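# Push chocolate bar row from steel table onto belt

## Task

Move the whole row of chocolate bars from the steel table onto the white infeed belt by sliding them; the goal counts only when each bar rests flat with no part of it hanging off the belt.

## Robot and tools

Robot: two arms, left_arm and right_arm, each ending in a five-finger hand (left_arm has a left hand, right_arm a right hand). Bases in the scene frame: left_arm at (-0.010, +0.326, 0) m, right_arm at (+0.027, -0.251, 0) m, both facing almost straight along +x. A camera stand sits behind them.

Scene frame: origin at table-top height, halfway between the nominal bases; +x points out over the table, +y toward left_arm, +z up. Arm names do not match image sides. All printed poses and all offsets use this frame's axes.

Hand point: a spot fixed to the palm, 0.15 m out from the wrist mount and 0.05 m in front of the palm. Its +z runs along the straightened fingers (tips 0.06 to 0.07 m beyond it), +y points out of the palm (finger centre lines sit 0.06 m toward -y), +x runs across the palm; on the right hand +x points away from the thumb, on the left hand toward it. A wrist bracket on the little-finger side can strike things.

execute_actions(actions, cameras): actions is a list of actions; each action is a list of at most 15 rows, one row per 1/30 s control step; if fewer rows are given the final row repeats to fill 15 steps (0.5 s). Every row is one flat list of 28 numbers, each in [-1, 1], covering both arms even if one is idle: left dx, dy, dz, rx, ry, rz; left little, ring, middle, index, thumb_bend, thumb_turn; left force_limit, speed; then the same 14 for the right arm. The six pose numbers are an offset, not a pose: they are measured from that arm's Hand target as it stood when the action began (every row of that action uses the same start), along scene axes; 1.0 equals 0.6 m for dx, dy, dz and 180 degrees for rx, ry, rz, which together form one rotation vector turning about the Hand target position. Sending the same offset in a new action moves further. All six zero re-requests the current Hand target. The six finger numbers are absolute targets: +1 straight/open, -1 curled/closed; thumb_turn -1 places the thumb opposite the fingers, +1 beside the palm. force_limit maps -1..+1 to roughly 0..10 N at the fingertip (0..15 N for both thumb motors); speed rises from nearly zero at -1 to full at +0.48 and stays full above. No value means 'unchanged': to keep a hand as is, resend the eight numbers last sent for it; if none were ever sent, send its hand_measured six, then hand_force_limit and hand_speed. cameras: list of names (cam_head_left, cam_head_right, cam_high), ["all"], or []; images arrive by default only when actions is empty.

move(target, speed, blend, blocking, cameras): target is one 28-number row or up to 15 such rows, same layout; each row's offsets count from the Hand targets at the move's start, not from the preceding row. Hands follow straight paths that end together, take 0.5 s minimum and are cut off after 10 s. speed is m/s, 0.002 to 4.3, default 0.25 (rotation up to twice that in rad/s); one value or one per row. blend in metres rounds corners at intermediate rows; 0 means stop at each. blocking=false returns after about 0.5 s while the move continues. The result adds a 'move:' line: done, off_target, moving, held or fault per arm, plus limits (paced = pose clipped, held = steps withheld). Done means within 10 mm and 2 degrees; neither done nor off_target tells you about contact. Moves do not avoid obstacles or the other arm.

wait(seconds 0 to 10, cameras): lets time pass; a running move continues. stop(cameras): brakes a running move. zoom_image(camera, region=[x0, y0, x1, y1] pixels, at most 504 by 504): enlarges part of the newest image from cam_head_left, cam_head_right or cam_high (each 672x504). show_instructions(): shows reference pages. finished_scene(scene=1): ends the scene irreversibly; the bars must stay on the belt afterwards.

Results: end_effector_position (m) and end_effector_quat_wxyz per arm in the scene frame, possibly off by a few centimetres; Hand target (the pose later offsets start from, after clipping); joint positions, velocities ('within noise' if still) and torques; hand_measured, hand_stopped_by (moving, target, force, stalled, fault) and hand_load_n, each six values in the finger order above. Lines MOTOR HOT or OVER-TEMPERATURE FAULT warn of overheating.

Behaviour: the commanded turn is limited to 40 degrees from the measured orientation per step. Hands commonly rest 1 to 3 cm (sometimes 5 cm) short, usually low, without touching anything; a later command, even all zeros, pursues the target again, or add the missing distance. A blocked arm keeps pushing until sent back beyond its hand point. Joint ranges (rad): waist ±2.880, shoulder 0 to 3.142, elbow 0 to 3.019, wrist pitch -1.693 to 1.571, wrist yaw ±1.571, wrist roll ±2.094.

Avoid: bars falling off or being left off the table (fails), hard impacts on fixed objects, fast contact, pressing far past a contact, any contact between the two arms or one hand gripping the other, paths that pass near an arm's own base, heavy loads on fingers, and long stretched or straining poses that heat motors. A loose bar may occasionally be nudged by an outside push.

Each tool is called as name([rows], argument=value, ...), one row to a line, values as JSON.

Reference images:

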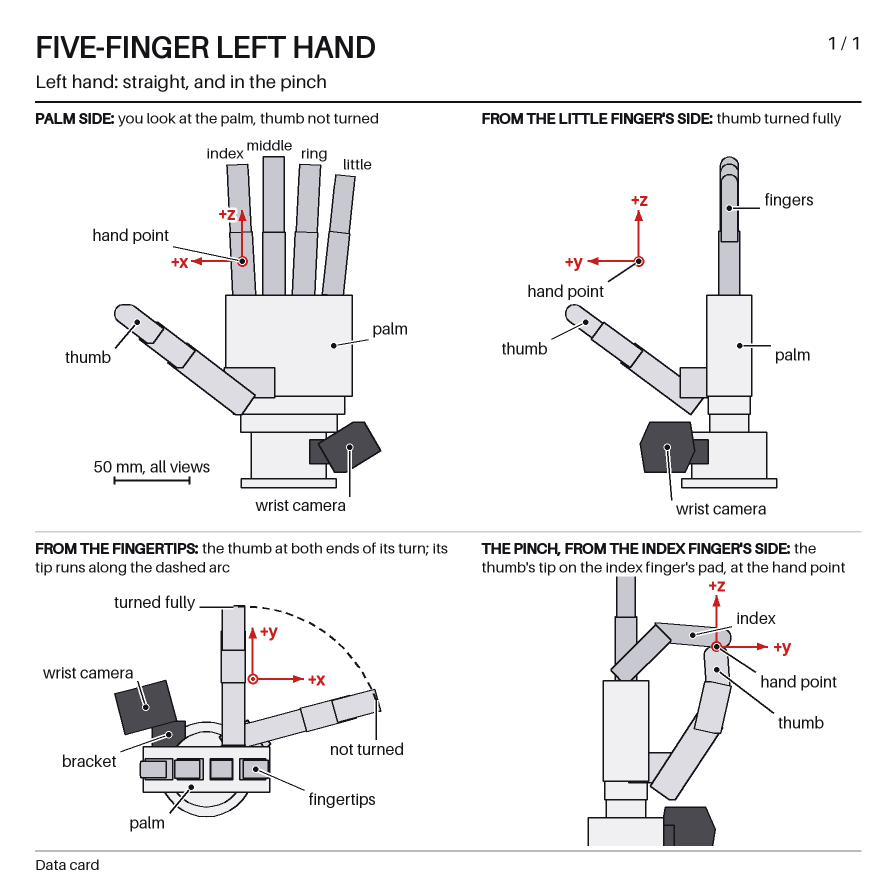

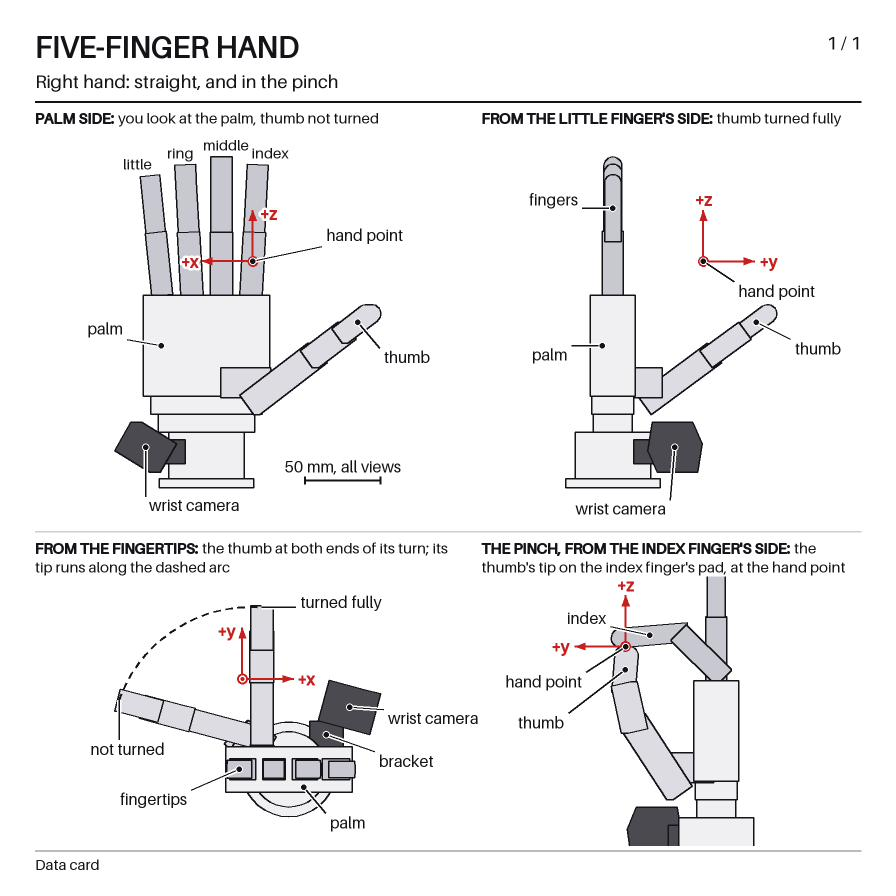

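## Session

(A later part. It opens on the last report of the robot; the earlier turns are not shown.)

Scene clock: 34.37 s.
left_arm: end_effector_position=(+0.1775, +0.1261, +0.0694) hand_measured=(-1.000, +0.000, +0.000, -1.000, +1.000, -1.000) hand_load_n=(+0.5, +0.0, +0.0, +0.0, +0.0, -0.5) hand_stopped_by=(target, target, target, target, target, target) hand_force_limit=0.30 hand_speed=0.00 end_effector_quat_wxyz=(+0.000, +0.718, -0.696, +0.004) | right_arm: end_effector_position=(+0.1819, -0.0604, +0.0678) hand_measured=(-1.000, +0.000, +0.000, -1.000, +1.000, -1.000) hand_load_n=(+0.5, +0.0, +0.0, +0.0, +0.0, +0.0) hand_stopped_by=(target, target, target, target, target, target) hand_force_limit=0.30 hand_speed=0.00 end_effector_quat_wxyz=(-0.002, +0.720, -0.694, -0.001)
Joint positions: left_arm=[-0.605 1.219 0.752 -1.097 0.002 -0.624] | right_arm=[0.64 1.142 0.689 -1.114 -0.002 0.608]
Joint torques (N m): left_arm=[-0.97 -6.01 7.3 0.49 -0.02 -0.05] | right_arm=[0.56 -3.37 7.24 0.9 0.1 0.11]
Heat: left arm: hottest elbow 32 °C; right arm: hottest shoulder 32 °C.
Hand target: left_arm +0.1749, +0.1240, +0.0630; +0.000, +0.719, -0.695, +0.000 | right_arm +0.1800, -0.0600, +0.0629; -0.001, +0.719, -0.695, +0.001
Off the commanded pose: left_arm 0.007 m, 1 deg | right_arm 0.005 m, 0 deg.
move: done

move(target=[0.0833, 0.005, 0.0, 0, 0, 0, -1, 0, 0, -1, 1, -1, 0.3, 0.0, 0.0833, 0.002, 0.0, 0, 0, 0, -1, 0, 0, -1, 1, -1, 0.3, 0.0], speed=0.1, cameras=["all"])

zoom_image(camera="cam_high", region=[290, 150, 470, 310])

zoom_image(camera="cam_head_left", region=[160, 250, 330, 360])

Scene clock: 35.77 s.
left_arm: end_effector_position=(+0.2015, +0.1357, +0.0545) hand_measured=(-1.000, +0.000, +0.000, -1.000, +1.000, -1.000) hand_load_n=(+0.0, +0.0, -1.5, +0.0, +0.0, +0.0) hand_stopped_by=(target, target, target, target, target, target) hand_force_limit=0.30 hand_speed=0.00 end_effector_quat_wxyz=(+0.006, +0.721, -0.693, -0.022) | right_arm: end_effector_position=(+0.2014, -0.0710, +0.0529) hand_measured=(-1.000, +0.000, +0.000, -1.000, +1.000, -1.000) hand_load_n=(+0.0, -0.5, -3.0, +0.0, +0.0, +0.0) hand_stopped_by=(target, target, target, target, target, target) hand_force_limit=0.30 hand_speed=0.00 end_effector_quat_wxyz=(+0.025, +0.720, -0.694, -0.009)
Joint positions: left_arm=[-0.537 1.326 0.794 -1.085 0.001 -0.563] | right_arm=[0.565 1.245 0.717 -1.096 -0.007 0.533]
Joint torques (N m): left_arm=[0.67 -7.06 11.41 0.47 0 0.26] | right_arm=[-1.08 -3.14 12.46 1.01 0.27 -0.05]
Heat: left arm: hottest elbow 33 °C; right arm: hottest shoulder 32 °C.
Hand target: left_arm +0.2248, +0.1271, +0.0630; +0.000, +0.719, -0.695, +0.000 | right_arm +0.2301, -0.0588, +0.0631; -0.001, +0.719, -0.695, +0.001
Off the commanded pose: left_arm 0.026 m, 3 deg | right_arm 0.033 m, 3 deg.
move: off_target (left_arm, right_arm)

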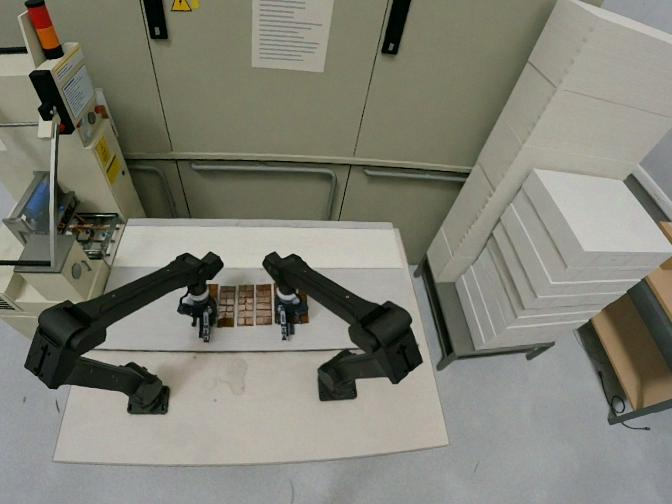

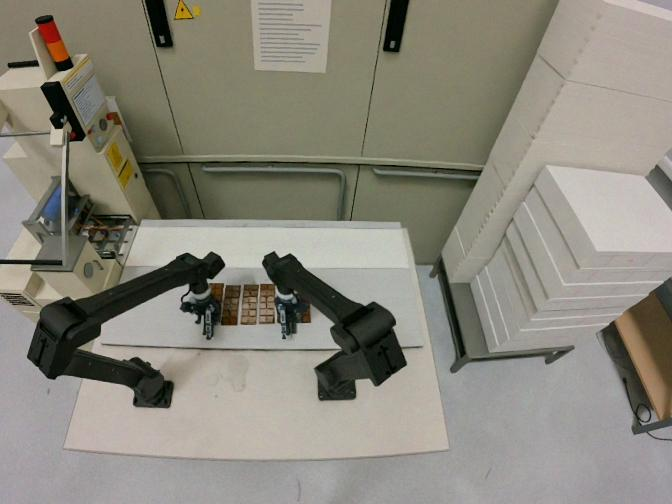

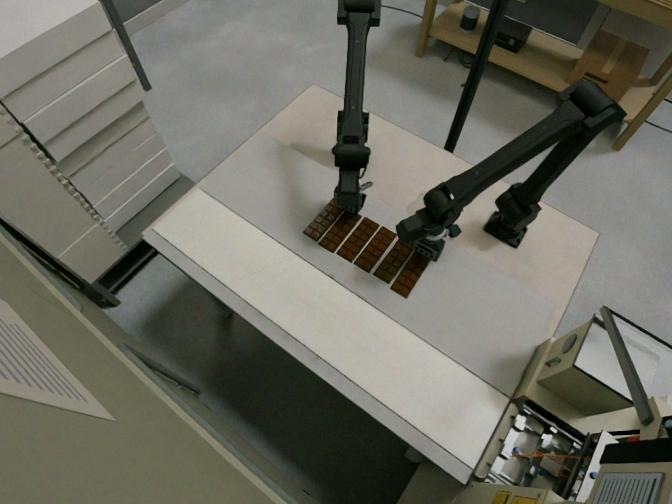

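Scaled by 2.800 from the camera's 672x504 image, which has a finer 960x720 frame.

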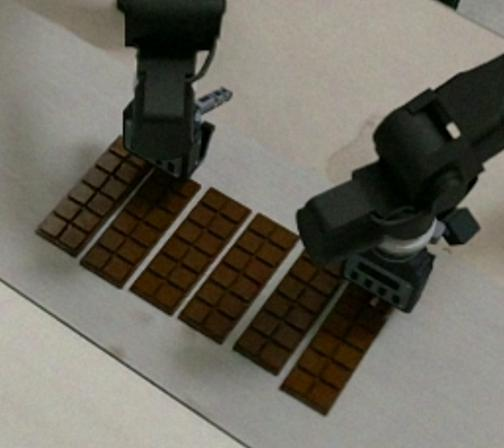

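Scaled by 2.965 from the camera's 672x504 image, which has a finer 960x720 frame.

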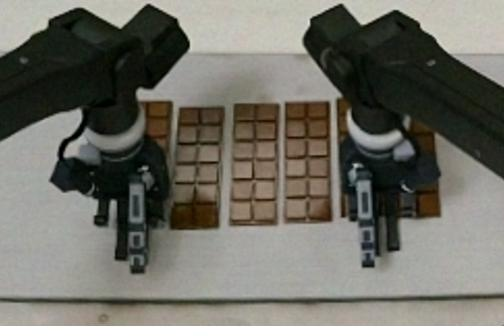

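move([
  [-0.0747, -0.0135, 0.0183, 0, 0, 0, -1, 0, 0, -1, 1, -1, 0.3, 0.0, -0.0752, 0.018, 0.0183, 0, 0, 0, -1, 0, 0, -1, 1, -1, 0.3, 0.0],
  [0.1753, -0.0168, 0.0167, 0, 0, 0, -1, 0, 0, -1, 1, -1, 0.3, 0.0, 0.1665, 0.0213, 0.0183, 0, 0, 0, -1, 0, 0, -1, 1, -1, 0.3, 0.0],
], speed=0.1, cameras=["all"])

zoom_image(camera="cam_high", region=[280, 150, 460, 330])

zoom_image(camera="cam_head_left", region=[170, 240, 330, 350])

Scene clock: 39.87 s.
left_arm: end_effector_position=(+0.3117, +0.1194, +0.0671) hand_measured=(-1.000, +0.000, +0.000, -1.000, +1.000, -1.000) hand_load_n=(+0.0, +0.0, -2.5, +0.5, +0.0, +0.0) hand_stopped_by=(target, target, target, target, target, target) hand_force_limit=0.30 hand_speed=0.00 end_effector_quat_wxyz=(+0.003, +0.721, -0.693, -0.008) | right_arm: end_effector_position=(+0.3039, -0.0557, +0.0632) hand_measured=(-1.000, +0.000, +0.000, -1.000, +1.000, -1.000) hand_load_n=(+0.0, +0.0, -0.5, +0.0, +0.0, +0.0) hand_stopped_by=(target, target, target, target, target, target) hand_force_limit=0.30 hand_speed=0.00 end_effector_quat_wxyz=(+0.021, +0.718, -0.695, -0.007)
Joint positions: left_arm=[-0.438 1.556 1.078 -1.11 0.001 -0.464] | right_arm=[0.456 1.479 0.975 -1.111 0.001 0.427]
Joint torques (N m): left_arm=[0.73 -10.58 11.58 -0.27 0 0.24] | right_arm=[-0.62 -6.71 12.7 0.55 -0.02 -0.04]
Heat: left arm: hottest elbow 33 °C; right arm: hottest shoulder 32 °C.
Hand target: left_arm +0.3300, +0.1170, +0.0730; +0.000, +0.719, -0.695, +0.000 | right_arm +0.3299, -0.0460, +0.0740; -0.001, +0.719, -0.695, +0.001
Off the commanded pose: left_arm 0.019 m, 1 deg | right_arm 0.030 m, 3 deg.
move: off_target (left_arm, right_arm)

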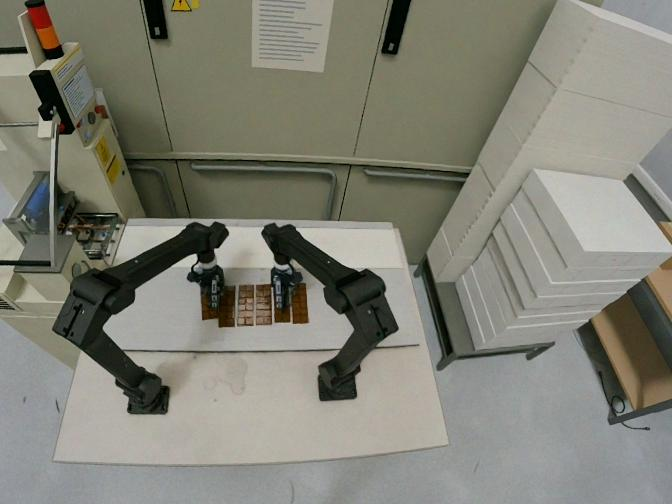

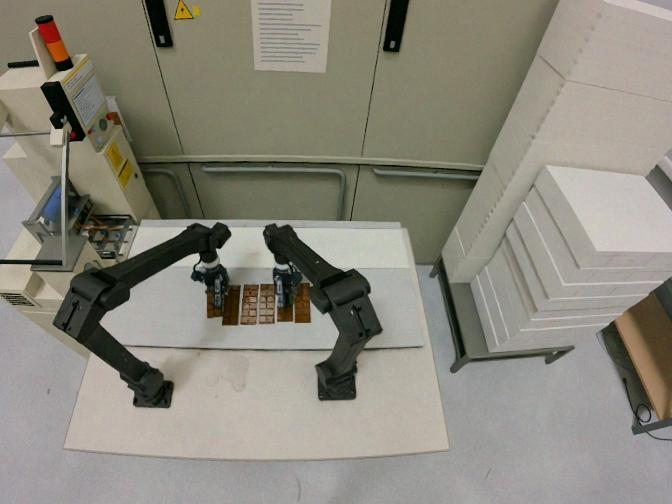

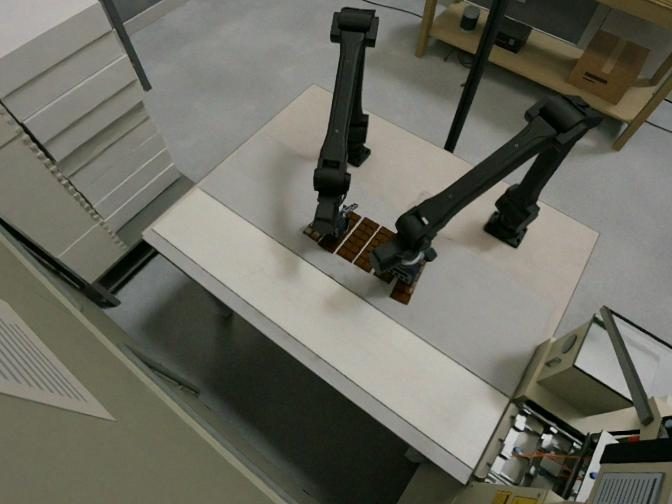

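Scaled by 2.800 from the camera's 672x504 image, which has a finer 960x720 frame.

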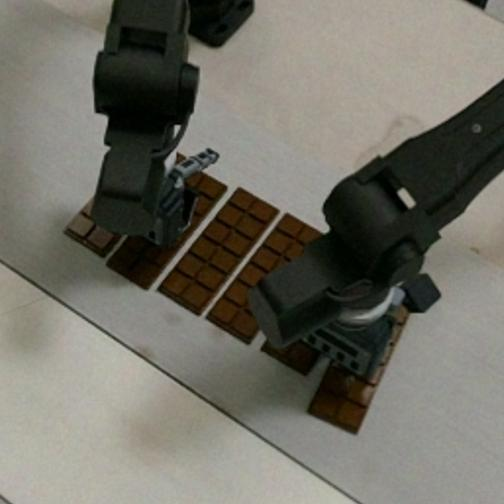

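Scaled by 3.150 from the camera's 672x504 image, which has a finer 960x720 frame.

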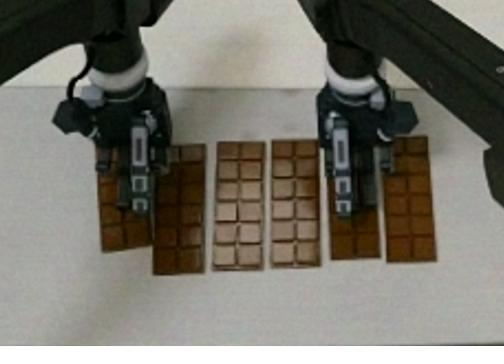

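move([
  [-0.1333, 0.005, 0.07, 0, 0, 0, -1, 0, 0, -1, 1, -1, 0.3, 0.0, -0.1332, -0.0733, 0.0683, 0, 0, 0, -1, 0, 0, -1, 1, -1, 0.3, 0.0],
  [-0.2917, 0.0083, 0.02, 0, 0, 0, 0, 0, 0, -1, 1, -1, 0.3, 0.0, -0.2748, -0.1167, 0.0183, 0, 0, 0, 0, 0, 0, -1, 1, -1, 0.3, 0.0],
  [-0.2917, 0.0083, -0.03, 0, 0, 0, 0, 0, 0, -1, 1, -1, 0.3, 0.0, -0.2748, -0.1167, -0.0317, 0, 0, 0, 0, 0, 0, -1, 1, -1, 0.3, 0.0],
], speed=[0.2, 0.2, 0.1], blend=[0.03, 0, 0], cameras=["all"])

zoom_image(camera="cam_high", region=[290, 150, 470, 330])

zoom_image(camera="cam_head_left", region=[180, 260, 340, 370])

Scene clock: 45.10 s.
left_arm: end_effector_position=(+0.1578, +0.1237, +0.0608) hand_measured=(+0.000, +0.000, +0.000, -1.000, +1.000, -1.000) hand_load_n=(+0.0, +0.0, +0.0, +0.0, +0.0, +0.0) hand_stopped_by=(target, target, target, target, target, target) hand_force_limit=0.30 hand_speed=0.00 end_effector_quat_wxyz=(+0.001, +0.718, -0.696, +0.003) | right_arm: end_effector_position=(+0.1666, -0.1174, +0.0603) hand_measured=(+0.000, +0.000, +0.000, -1.000, +1.000, -1.000) hand_load_n=(+0.0, +0.0, +0.0, +0.0, +0.0, +0.0) hand_stopped_by=(target, target, target, target, target, target) hand_force_limit=0.30 hand_speed=0.00 end_effector_quat_wxyz=(-0.005, +0.719, -0.695, +0.002)
Joint positions: left_arm=[-0.651 1.19 0.704 -1.079 0.002 -0.671] | right_arm=[0.481 1.006 0.58 -1.135 0.001 0.45]
Joint torques (N m): left_arm=[-0.97 -5.6 7.2 0.38 0.01 -0.07] | right_arm=[0.67 -0.91 7.54 0.95 -0.03 0.11]
Heat: left arm: hottest elbow 33 °C; right arm: hottest shoulder 32 °C.
Hand target: left_arm +0.1550, +0.1219, +0.0551; +0.000, +0.719, -0.695, +0.000 | right_arm +0.1650, -0.1160, +0.0550; -0.001, +0.719, -0.695, +0.001
Off the commanded pose: left_arm 0.007 m, 0 deg | right_arm 0.006 m, 0 deg.
move: done

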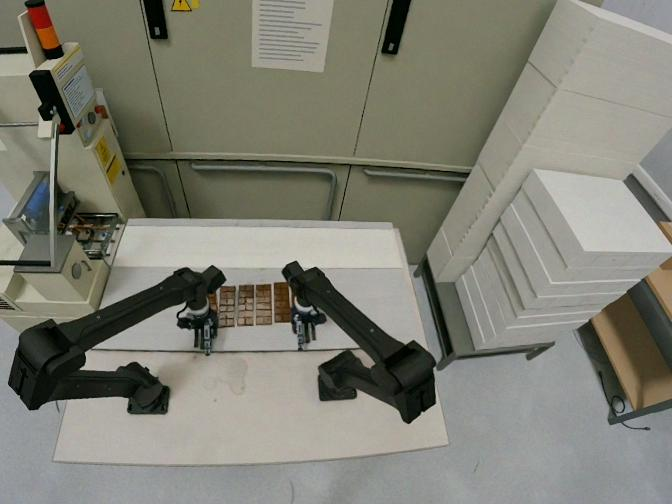

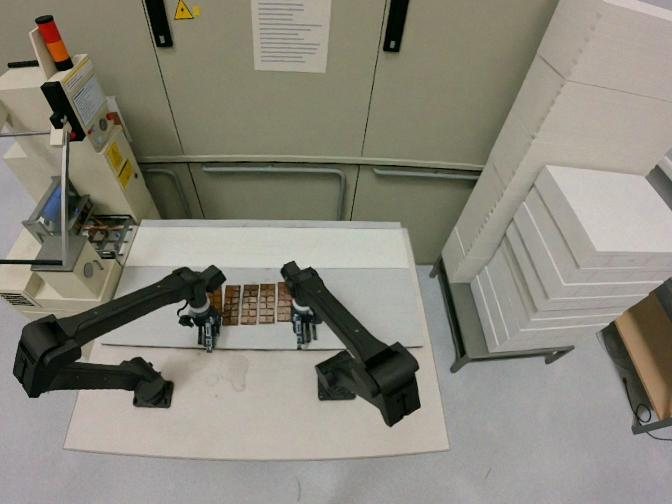

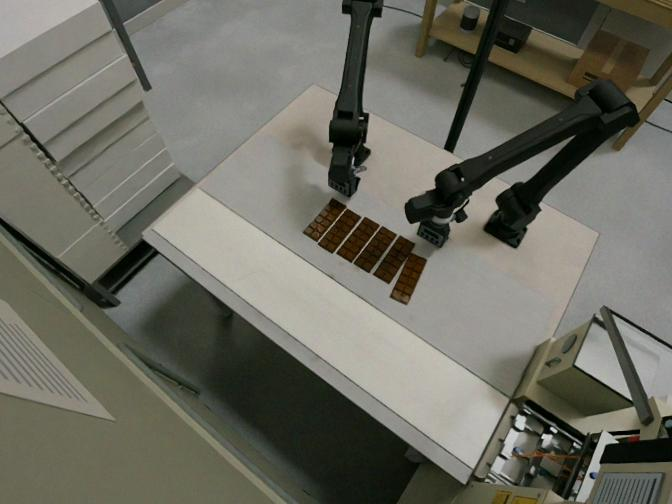

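Scaled by 2.800 from the camera's 672x504 image, which has a finer 960x720 frame.

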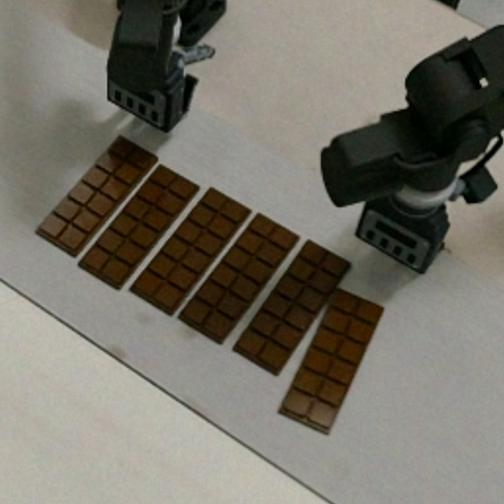

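Scaled by 3.150 from the camera's 672x504 image, which has a finer 960x720 frame.

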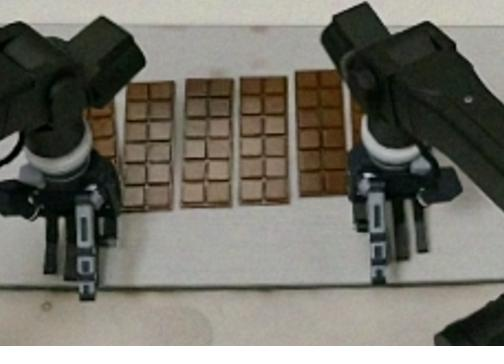

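move([
  [0.0283, -0.0032, 0.0123, 0, 0, 0, 0, 0, 0, -1, 1, -1, 0.3, 0.0, 0.0283, 0.005, 0.0142, 0, 0, 0, 0, 0, 0, -1, 1, -1, 0.3, 0.0],
  [0.3417, -0.0132, 0.0123, 0, 0, 0, 0, 0, 0, -1, 1, -1, 0.3, 0.0, 0.325, 0.0183, 0.0142, 0, 0, 0, 0, 0, 0, -1, 1, -1, 0.3, 0.0],
], speed=0.1, blend=[0.01, 0], cameras=["all"])

zoom_image(camera="cam_high", region=[280, 150, 460, 330])

zoom_image(camera="cam_head_left", region=[170, 240, 330, 350])

Scene clock: 48.77 s.
left_arm: end_effector_position=(+0.3370, +0.1167, +0.0585) hand_measured=(+0.000, +0.000, +0.000, -1.000, +1.000, -1.000) hand_load_n=(+0.0, -0.5, -3.5, +0.0, +0.0, +0.0) hand_stopped_by=(target, target, target, target, target, target) hand_force_limit=0.30 hand_speed=0.00 end_effector_quat_wxyz=(+0.006, +0.720, -0.694, -0.012) | right_arm: end_effector_position=(+0.3322, -0.1098, +0.0544) hand_measured=(+0.000, +0.000, +0.000, -1.000, +1.000, -1.000) hand_load_n=(+0.0, +0.0, +0.0, +0.0, +0.0, +0.0) hand_stopped_by=(target, target, target, target, target, target) hand_force_limit=0.30 hand_speed=0.00 end_effector_quat_wxyz=(+0.019, +0.719, -0.695, -0.011)
Joint positions: left_arm=[-0.42 1.631 1.144 -1.109 0.003 -0.443] | right_arm=[0.295 1.507 0.978 -1.085 -0.002 0.265]
Joint torques (N m): left_arm=[0.91 -11.52 11.79 0.06 -0.1 0.22] | right_arm=[-0.73 -6.83 12.56 0.59 0.07 -0.04]
Heat: left arm: hottest elbow 33 °C; right arm: hottest shoulder 32 °C.
Hand target: left_arm +0.3601, +0.1141, +0.0625; +0.000, +0.719, -0.695, +0.000 | right_arm +0.3599, -0.1051, +0.0634; -0.001, +0.719, -0.695, +0.001
Off the commanded pose: left_arm 0.024 m, 2 deg | right_arm 0.030 m, 3 deg.
move: off_target (left_arm, right_arm); blend cut to 0.0096 m at target 1

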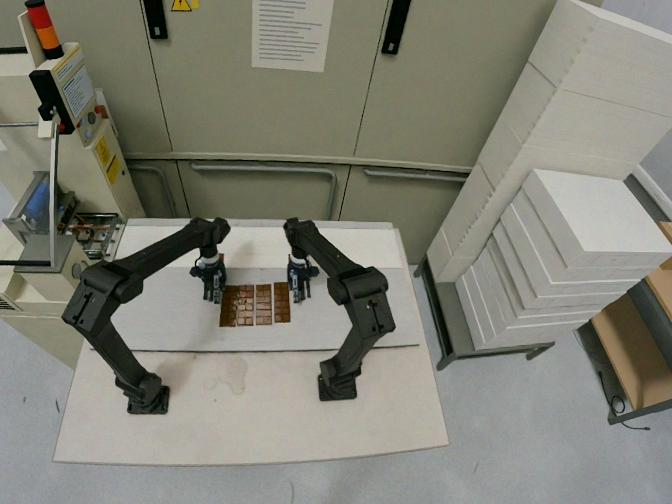

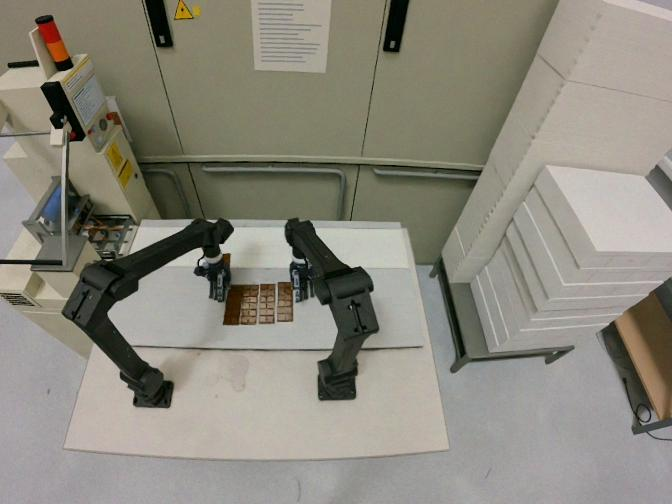

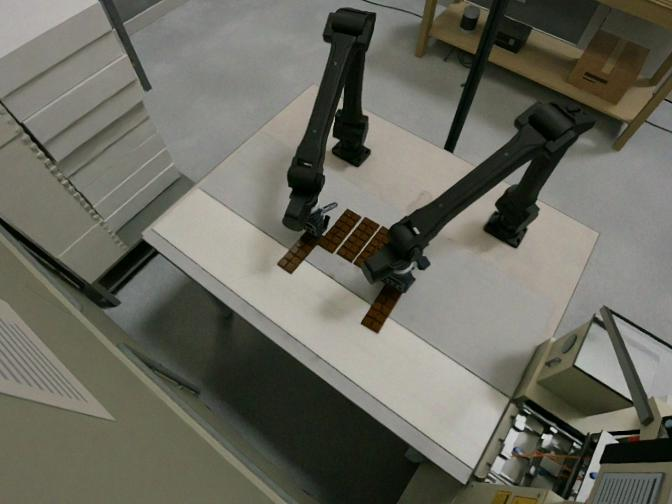

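Scaled by 2.800 from the camera's 672x504 image, which has a finer 960x720 frame.

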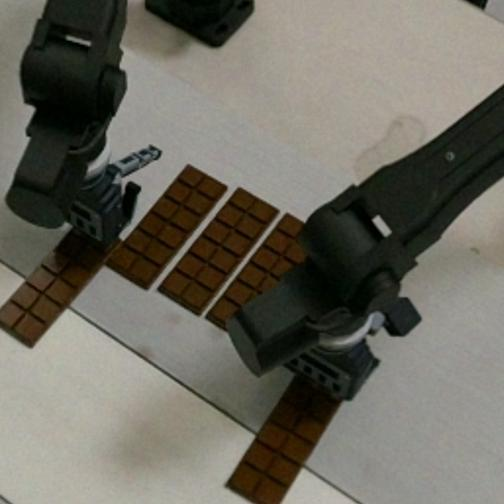

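Scaled by 3.150 from the camera's 672x504 image, which has a finer 960x720 frame.

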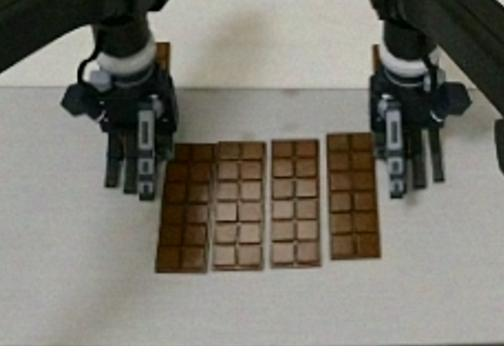

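move(target=[0.175, 0.0065, -0.004, 0, 0, 0, 0, 0, 0, -1, 1, -1, 0.3, 0.0, 0.175, 0.012, -0.002, 0, 0, 0, 0, 0, 0, -1, 1, -1, 0.3, 0.0], speed=0.1, cameras=["all"])

zoom_image(camera="cam_high", region=[220, 190, 420, 390])

zoom_image(camera="cam_head_left", region=[170, 200, 330, 350])

Scene clock: 52.33 s.
left_arm: end_effector_position=(+0.4407, +0.1159, +0.0619) hand_measured=(+0.000, +0.000, +0.000, -1.000, +1.000, -1.000) hand_load_n=(+0.0, +0.0, -5.0, +0.0, +0.0, +0.0) hand_stopped_by=(target, target, target, target, target, target) hand_force_limit=0.30 hand_speed=0.00 end_effector_quat_wxyz=(+0.007, +0.718, -0.696, -0.010) | right_arm: end_effector_position=(+0.4441, -0.0984, +0.0625) hand_measured=(+0.000, +0.000, +0.000, -1.000, +1.000, -1.000) hand_load_n=(+0.0, -3.0, -2.5, +0.0, +0.0, +0.0) hand_stopped_by=(target, target, target, target, target, target) hand_force_limit=0.30 hand_speed=0.00 end_effector_quat_wxyz=(+0.005, +0.719, -0.695, -0.004)
Joint positions: left_arm=[-0.345 1.856 1.464 -1.202 0.005 -0.362] | right_arm=[0.251 1.74 1.3 -1.145 -0.002 0.22]
Joint torques (N m): left_arm=[1.2 -14.68 12.42 0.31 -0.17 0.18] | right_arm=[-0.79 -9.17 12.36 0.38 0.06 -0.05]
Heat: left arm: hottest elbow 34 °C; right arm: hottest shoulder 32 °C.
Hand target: left_arm +0.4651, +0.1180, +0.0600; +0.000, +0.719, -0.695, +0.000 | right_arm +0.4651, -0.0980, +0.0624; -0.001, +0.719, -0.695, +0.001
Off the commanded pose: left_arm 0.025 m, 1 deg | right_arm 0.021 m, 1 deg.
move: off_target (left_arm, right_arm)

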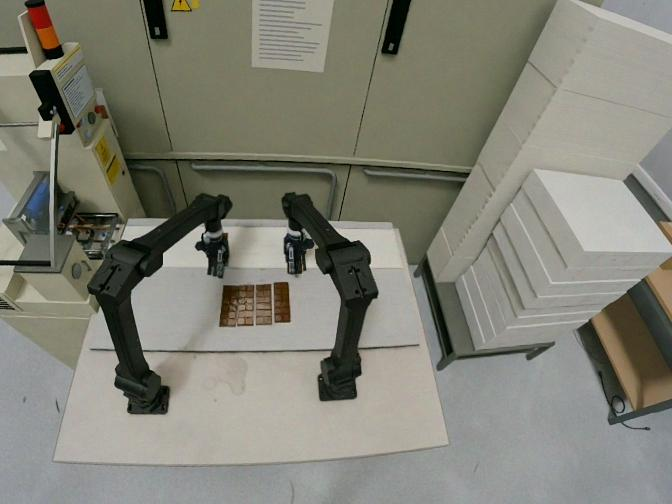

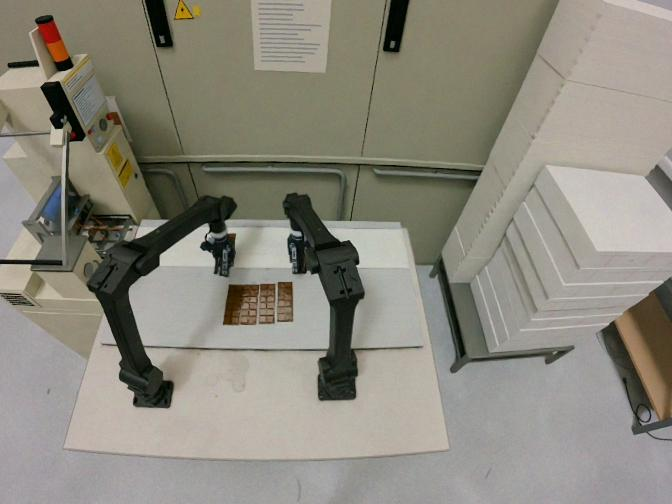

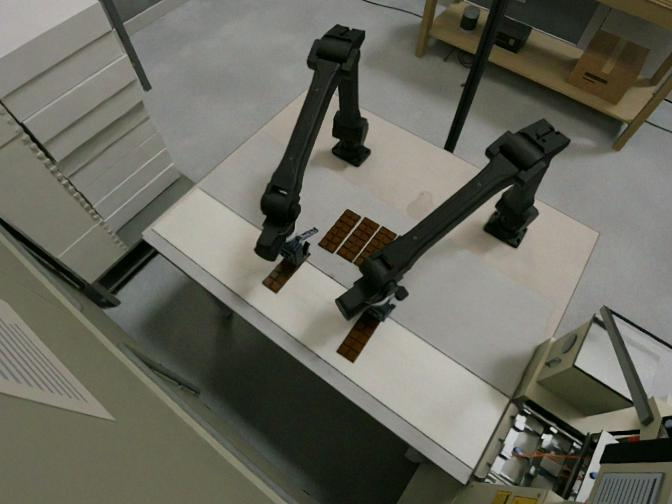

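Scaled by 2.520 from the camera's 672x504 image, which has a finer 960x720 frame.

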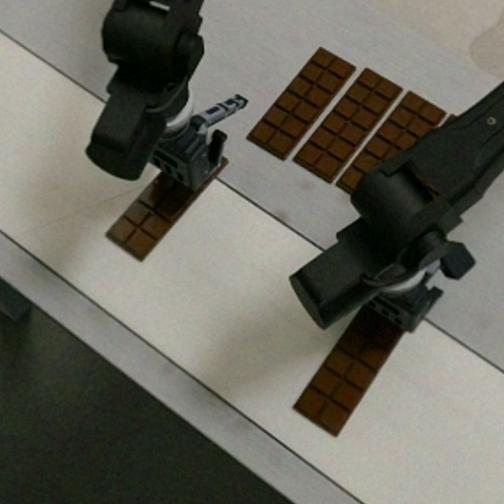

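Scaled by 3.150 from the camera's 672x504 image, which has a finer 960x720 frame.

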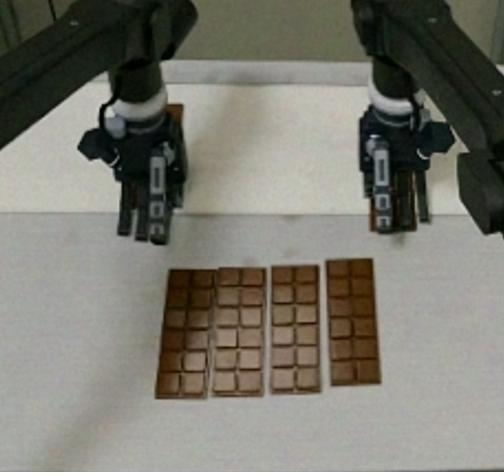

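zoom_image(camera="cam_head_left", region=[190, 220, 260, 290])

zoom_image(camera="cam_head_right", region=[190, 220, 260, 290])

zoom_image(camera="cam_head_left", region=[260, 220, 330, 290])

zoom_image(camera="cam_high", region=[330, 280, 410, 370])

zoom_image(camera="cam_high", region=[250, 210, 330, 300])

Scaled by 7.200 from the camera's 672x504 image, which has a finer 960x720 frame.

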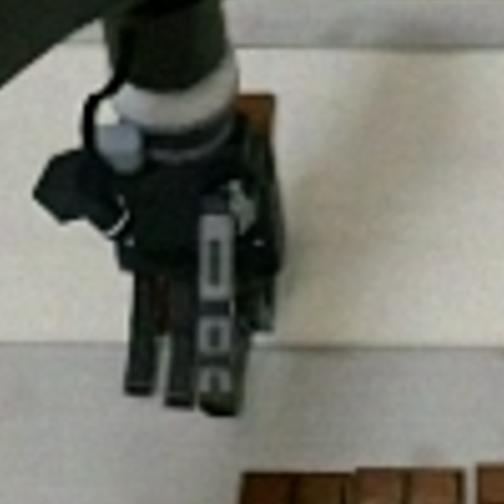

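Scaled by 7.200 from the camera's 672x504 image, which has a finer 960x720 frame.

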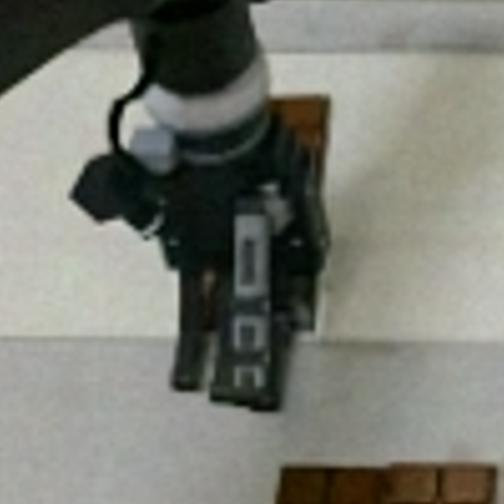

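Scaled by 7.200 from the camera's 672x504 image, which has a finer 960x720 frame.

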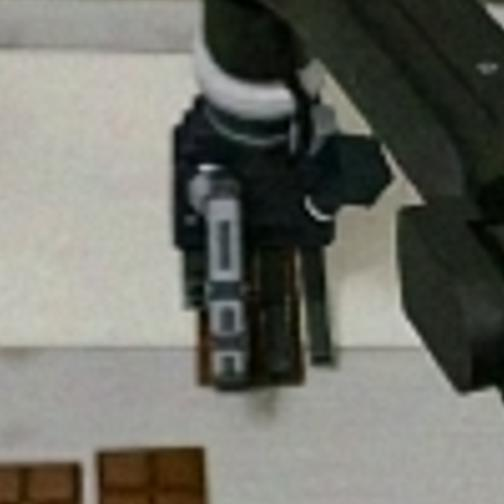

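Scaled by 5.600 from the camera's 672x504 image, which has a finer 960x720 frame.

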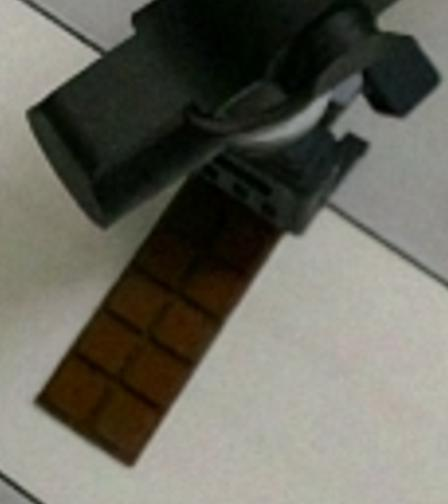

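Scaled by 5.600 from the camera's 672x504 image, which has a finer 960x720 frame.

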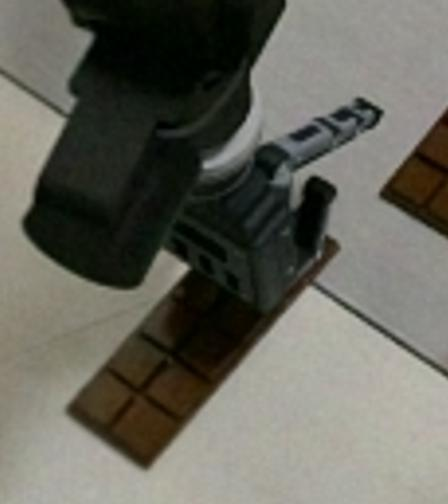

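move([
  [-0.0407, -0.003, 0.0583, 0, 0, 0, 0, 0, 0, -1, 1, -1, 0.3, 0.0, -0.035, 0, 0.0577, 0, 0, 0, 0, 0, 0, -1, 1, -1, 0.3, 0.0],
  [-0.1252, 0.0, 0.0417, 0, 0, 0, 0, 0, 0, -1, 1, -1, 0.3, 0.0, -0.1752, -0.0117, 0.0377, 0, 0, 0, 0, 0, 0, -1, 1, -1, 0.3, 0.0],
  [-0.1252, 0.0, -0.0133, 0, 0, 0, 0, 0, 0, -1, 1, -1, 0.3, 0.0, -0.1752, -0.0117, -0.0173, 0, 0, 0, 0, 0, 0, -1, 1, -1, 0.3, 0.0],
], speed=[0.1, 0.15, 0.1], blend=[0.01, 0, 0], cameras=["all"])

zoom_image(camera="cam_high", region=[220, 190, 420, 390])

zoom_image(camera="cam_head_left", region=[170, 200, 330, 350])

Scene clock: 60.13 s.
left_arm: end_effector_position=(+0.3929, +0.1218, +0.0622) hand_measured=(+0.000, +0.000, +0.000, -1.000, +1.000, -1.000) hand_load_n=(+0.0, +0.0, +0.0, +0.0, +0.0, +0.0) hand_stopped_by=(target, target, target, target, target, target) hand_force_limit=0.30 hand_speed=0.00 end_effector_quat_wxyz=(-0.002, +0.718, -0.696, +0.006) | right_arm: end_effector_position=(+0.3619, -0.1072, +0.0606) hand_measured=(+0.000, +0.000, +0.000, -1.000, +1.000, -1.000) hand_load_n=(+0.5, +0.0, +0.0, +0.0, +0.0, +0.0) hand_stopped_by=(target, target, target, target, target, target) hand_force_limit=0.30 hand_speed=0.00 end_effector_quat_wxyz=(-0.006, +0.720, -0.694, +0.003)
Joint positions: left_arm=[-0.366 1.719 1.275 -1.115 0.002 -0.384] | right_arm=[0.28 1.529 1.031 -1.06 -0.002 0.248]
Joint torques (N m): left_arm=[-0.85 -14.04 7.34 0.47 -0.03 -0.07] | right_arm=[0.5 -7.71 7.21 0.95 0.05 0.12]
Heat: left arm: hottest elbow 34 °C; right arm: hottest elbow 33 °C.
Hand target: left_arm +0.3900, +0.1181, +0.0520; +0.000, +0.720, -0.694, +0.000 | right_arm +0.3599, -0.1049, +0.0520; -0.001, +0.720, -0.694, +0.001
Off the commanded pose: left_arm 0.011 m, 1 deg | right_arm 0.009 m, 1 deg.
move: off_target (left_arm)

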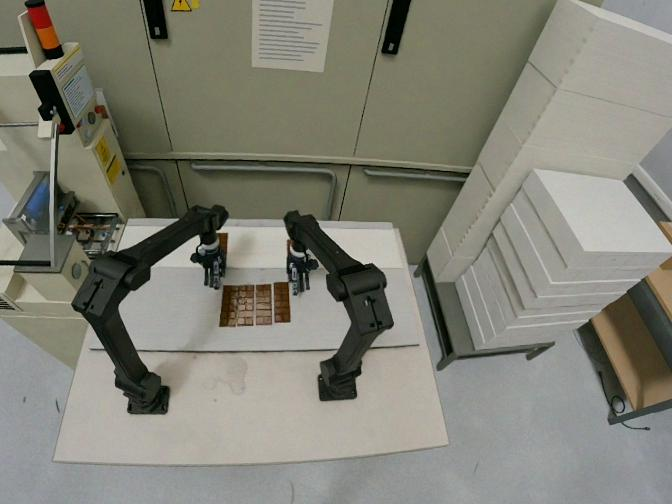

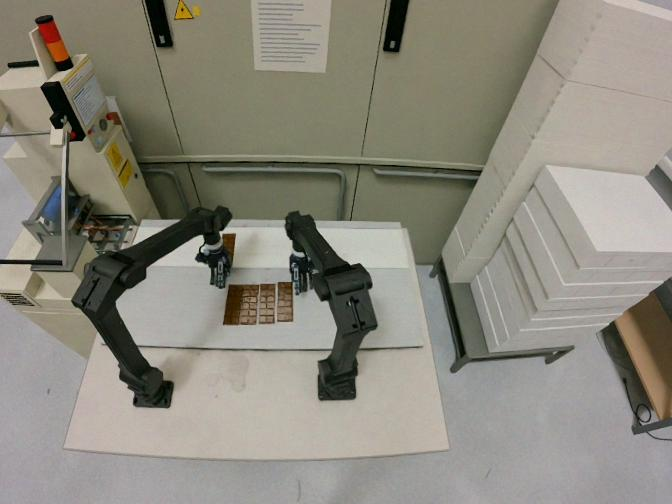

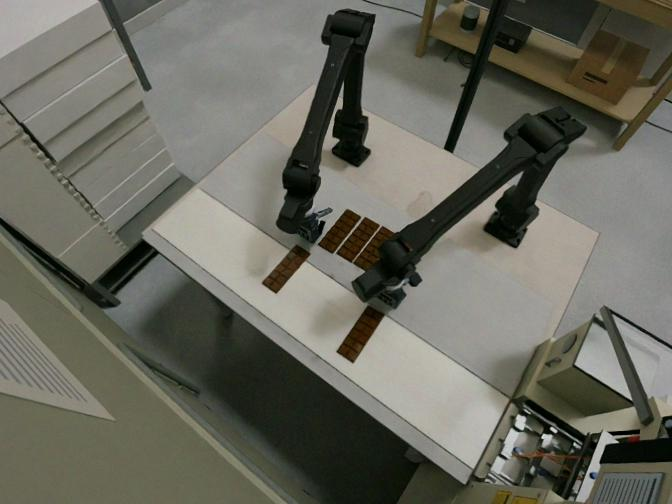

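Scaled by 2.520 from the camera's 672x504 image, which has a finer 960x720 frame.

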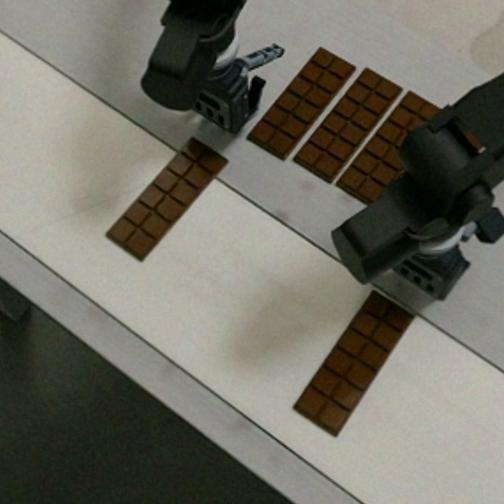

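Scaled by 3.150 from the camera's 672x504 image, which has a finer 960x720 frame.

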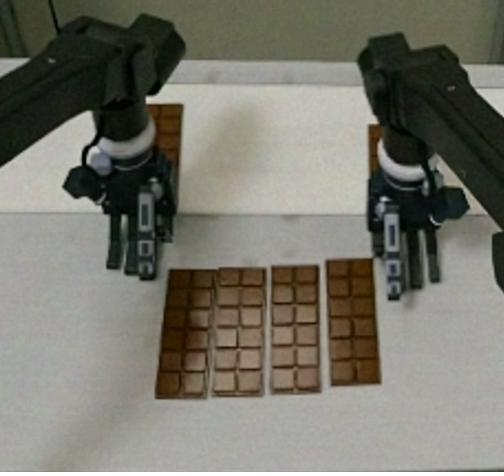

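move([
  [-0.0083, 0.0248, 0.055, 0.0049, -0.1388, 0, -0.5, -0.5, -0.5, -0.5, 1, -1, 0.3, 0.0, 0, -0.0252, 0.055, 0.0049, -0.1388, 0, -0.5, -0.5, -0.5, -0.5, 1, -1, 0.3, 0.0],
  [-0.0083, 0.0248, -0.02, 0.0049, -0.1388, 0, -0.5, -0.5, -0.5, -0.5, 1, -1, 0.3, 0.0, 0, -0.0252, -0.02, 0.0049, -0.1388, 0, -0.5, -0.5, -0.5, -0.5, 1, -1, 0.3, 0.0],
], speed=[0.2, 0.1], cameras=["all"])

zoom_image(camera="cam_high", region=[220, 190, 420, 390])

zoom_image(camera="cam_head_left", region=[170, 200, 330, 350])

Scene clock: 66.07 s.
left_arm: end_effector_position=(+0.3860, +0.1381, +0.0457) hand_measured=(-0.500, -0.500, -0.500, -0.500, +1.000, -1.000) hand_load_n=(+0.0, +0.0, +0.0, +0.0, +0.0, +0.0) hand_stopped_by=(target, target, target, target, target, target) hand_force_limit=0.30 hand_speed=0.00 end_effector_quat_wxyz=(-0.156, +0.701, -0.679, +0.149) | right_arm: end_effector_position=(+0.3596, -0.1227, +0.0455) hand_measured=(-0.500, -0.500, -0.500, -0.500, +1.000, -1.000) hand_load_n=(+0.0, +0.5, +0.0, +0.0, +0.0, +0.0) hand_stopped_by=(target, target, target, target, target, target) hand_force_limit=0.30 hand_speed=0.00 end_effector_quat_wxyz=(-0.157, +0.701, -0.679, +0.151)
Joint positions: left_arm=[-0.419 1.457 0.909 -0.627 -0.184 -0.401] | right_arm=[0.304 1.24 0.699 -0.607 0.114 0.251]
Joint torques (N m): left_arm=[-1.03 -10.29 7.69 1.39 -0.2 -0.06] | right_arm=[0.67 -4.42 7.94 1.91 0.19 0.07]
Heat: left arm: hottest elbow 34 °C; right arm: hottest elbow 33 °C.
Hand target: left_arm +0.3849, +0.1330, +0.0400; -0.156, +0.702, -0.678, +0.150 | right_arm +0.3599, -0.1200, +0.0400; -0.157, +0.702, -0.678, +0.151
Off the commanded pose: left_arm 0.008 m, 0 deg | right_arm 0.006 m, 0 deg.
move: done

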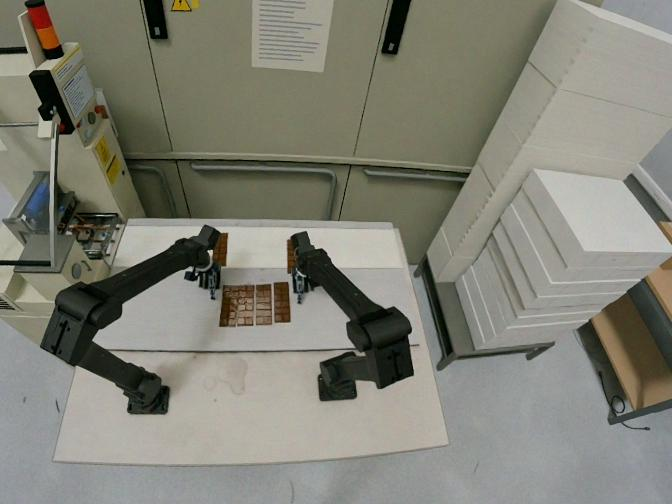

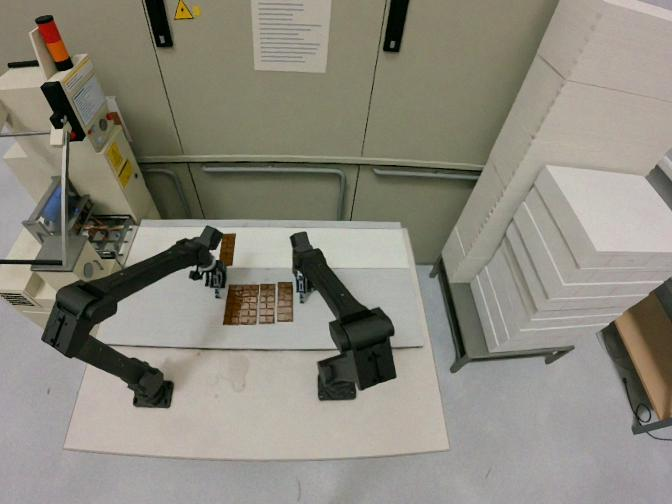

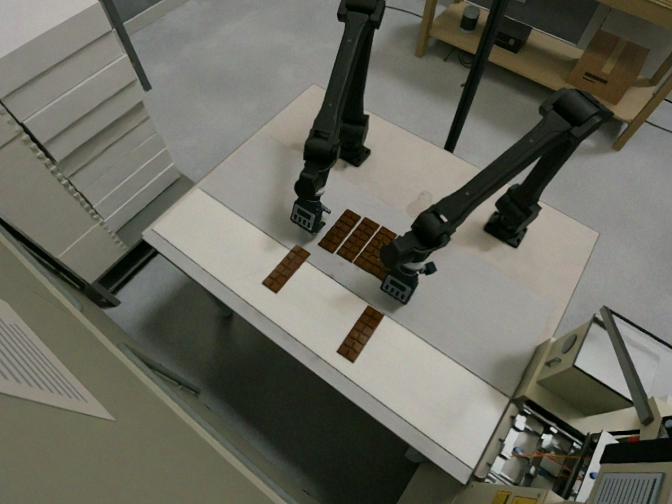

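Scaled by 2.520 from the camera's 672x504 image, which has a finer 960x720 frame.

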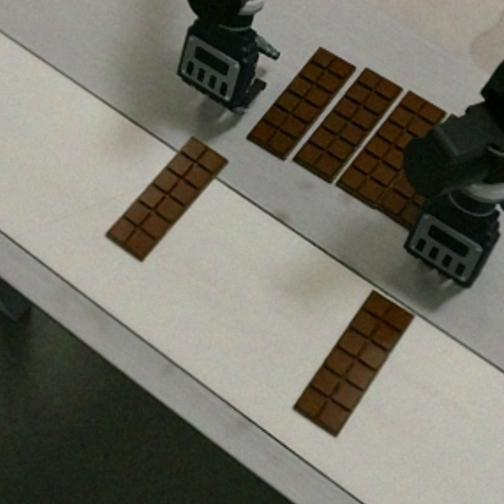

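Scaled by 3.150 from the camera's 672x504 image, which has a finer 960x720 frame.

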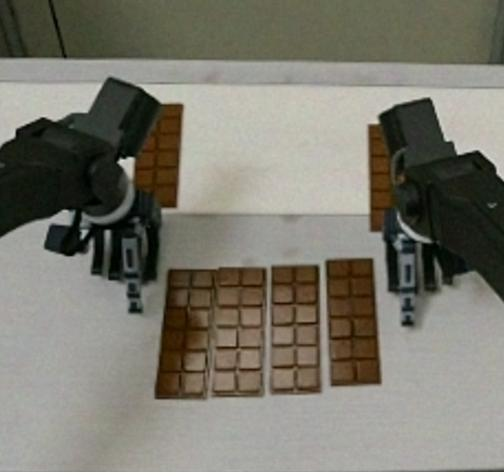

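move(target=[0, -0.008, -0.0217, 0, 0, 0, -0.5, -0.5, -0.5, -0.5, 1, -1, 0.3, 0.0, 0, 0, -0.0217, 0, 0, 0, -0.5, -0.5, -0.5, -0.5, 1, -1, 0.3, 0.0], speed=0.06)

Scene clock: 67.43 s.
left_arm: end_effector_position=(+0.3872, +0.1327, +0.0345) hand_measured=(-0.500, -0.500, -0.500, -0.500, +1.000, -1.000) hand_load_n=(+0.0, +0.0, +0.0, +0.0, -0.5, +0.0) hand_stopped_by=(target, target, target, target, target, target) hand_force_limit=0.30 hand_speed=0.00 end_effector_quat_wxyz=(-0.157, +0.701, -0.679, +0.151) | right_arm: end_effector_position=(+0.3607, -0.1224, +0.0335) hand_measured=(-0.500, -0.500, -0.500, -0.500, +1.000, -1.000) hand_load_n=(+0.0, +0.0, +0.0, +0.0, +0.0, +0.0) hand_stopped_by=(target, target, target, target, target, target) hand_force_limit=0.30 hand_speed=0.00 end_effector_quat_wxyz=(-0.158, +0.701, -0.679, +0.151)
Joint positions: left_arm=[-0.43 1.48 0.899 -0.59 -0.188 -0.411] | right_arm=[0.304 1.263 0.681 -0.562 0.114 0.251]
Joint torques (N m): left_arm=[-0.97 -10.34 7.49 1.32 -0.21 -0.04] | right_arm=[0.67 -4.42 7.65 1.89 0.19 0.08]
Heat: left arm: hottest elbow 34 °C; right arm: hottest elbow 33 °C.
Hand target: left_arm +0.3850, +0.1281, +0.0270; -0.156, +0.702, -0.678, +0.150 | right_arm +0.3599, -0.1200, +0.0270; -0.157, +0.702, -0.678, +0.151
Off the commanded pose: left_arm 0.009 m, 0 deg | right_arm 0.007 m, 0 deg.
move: done


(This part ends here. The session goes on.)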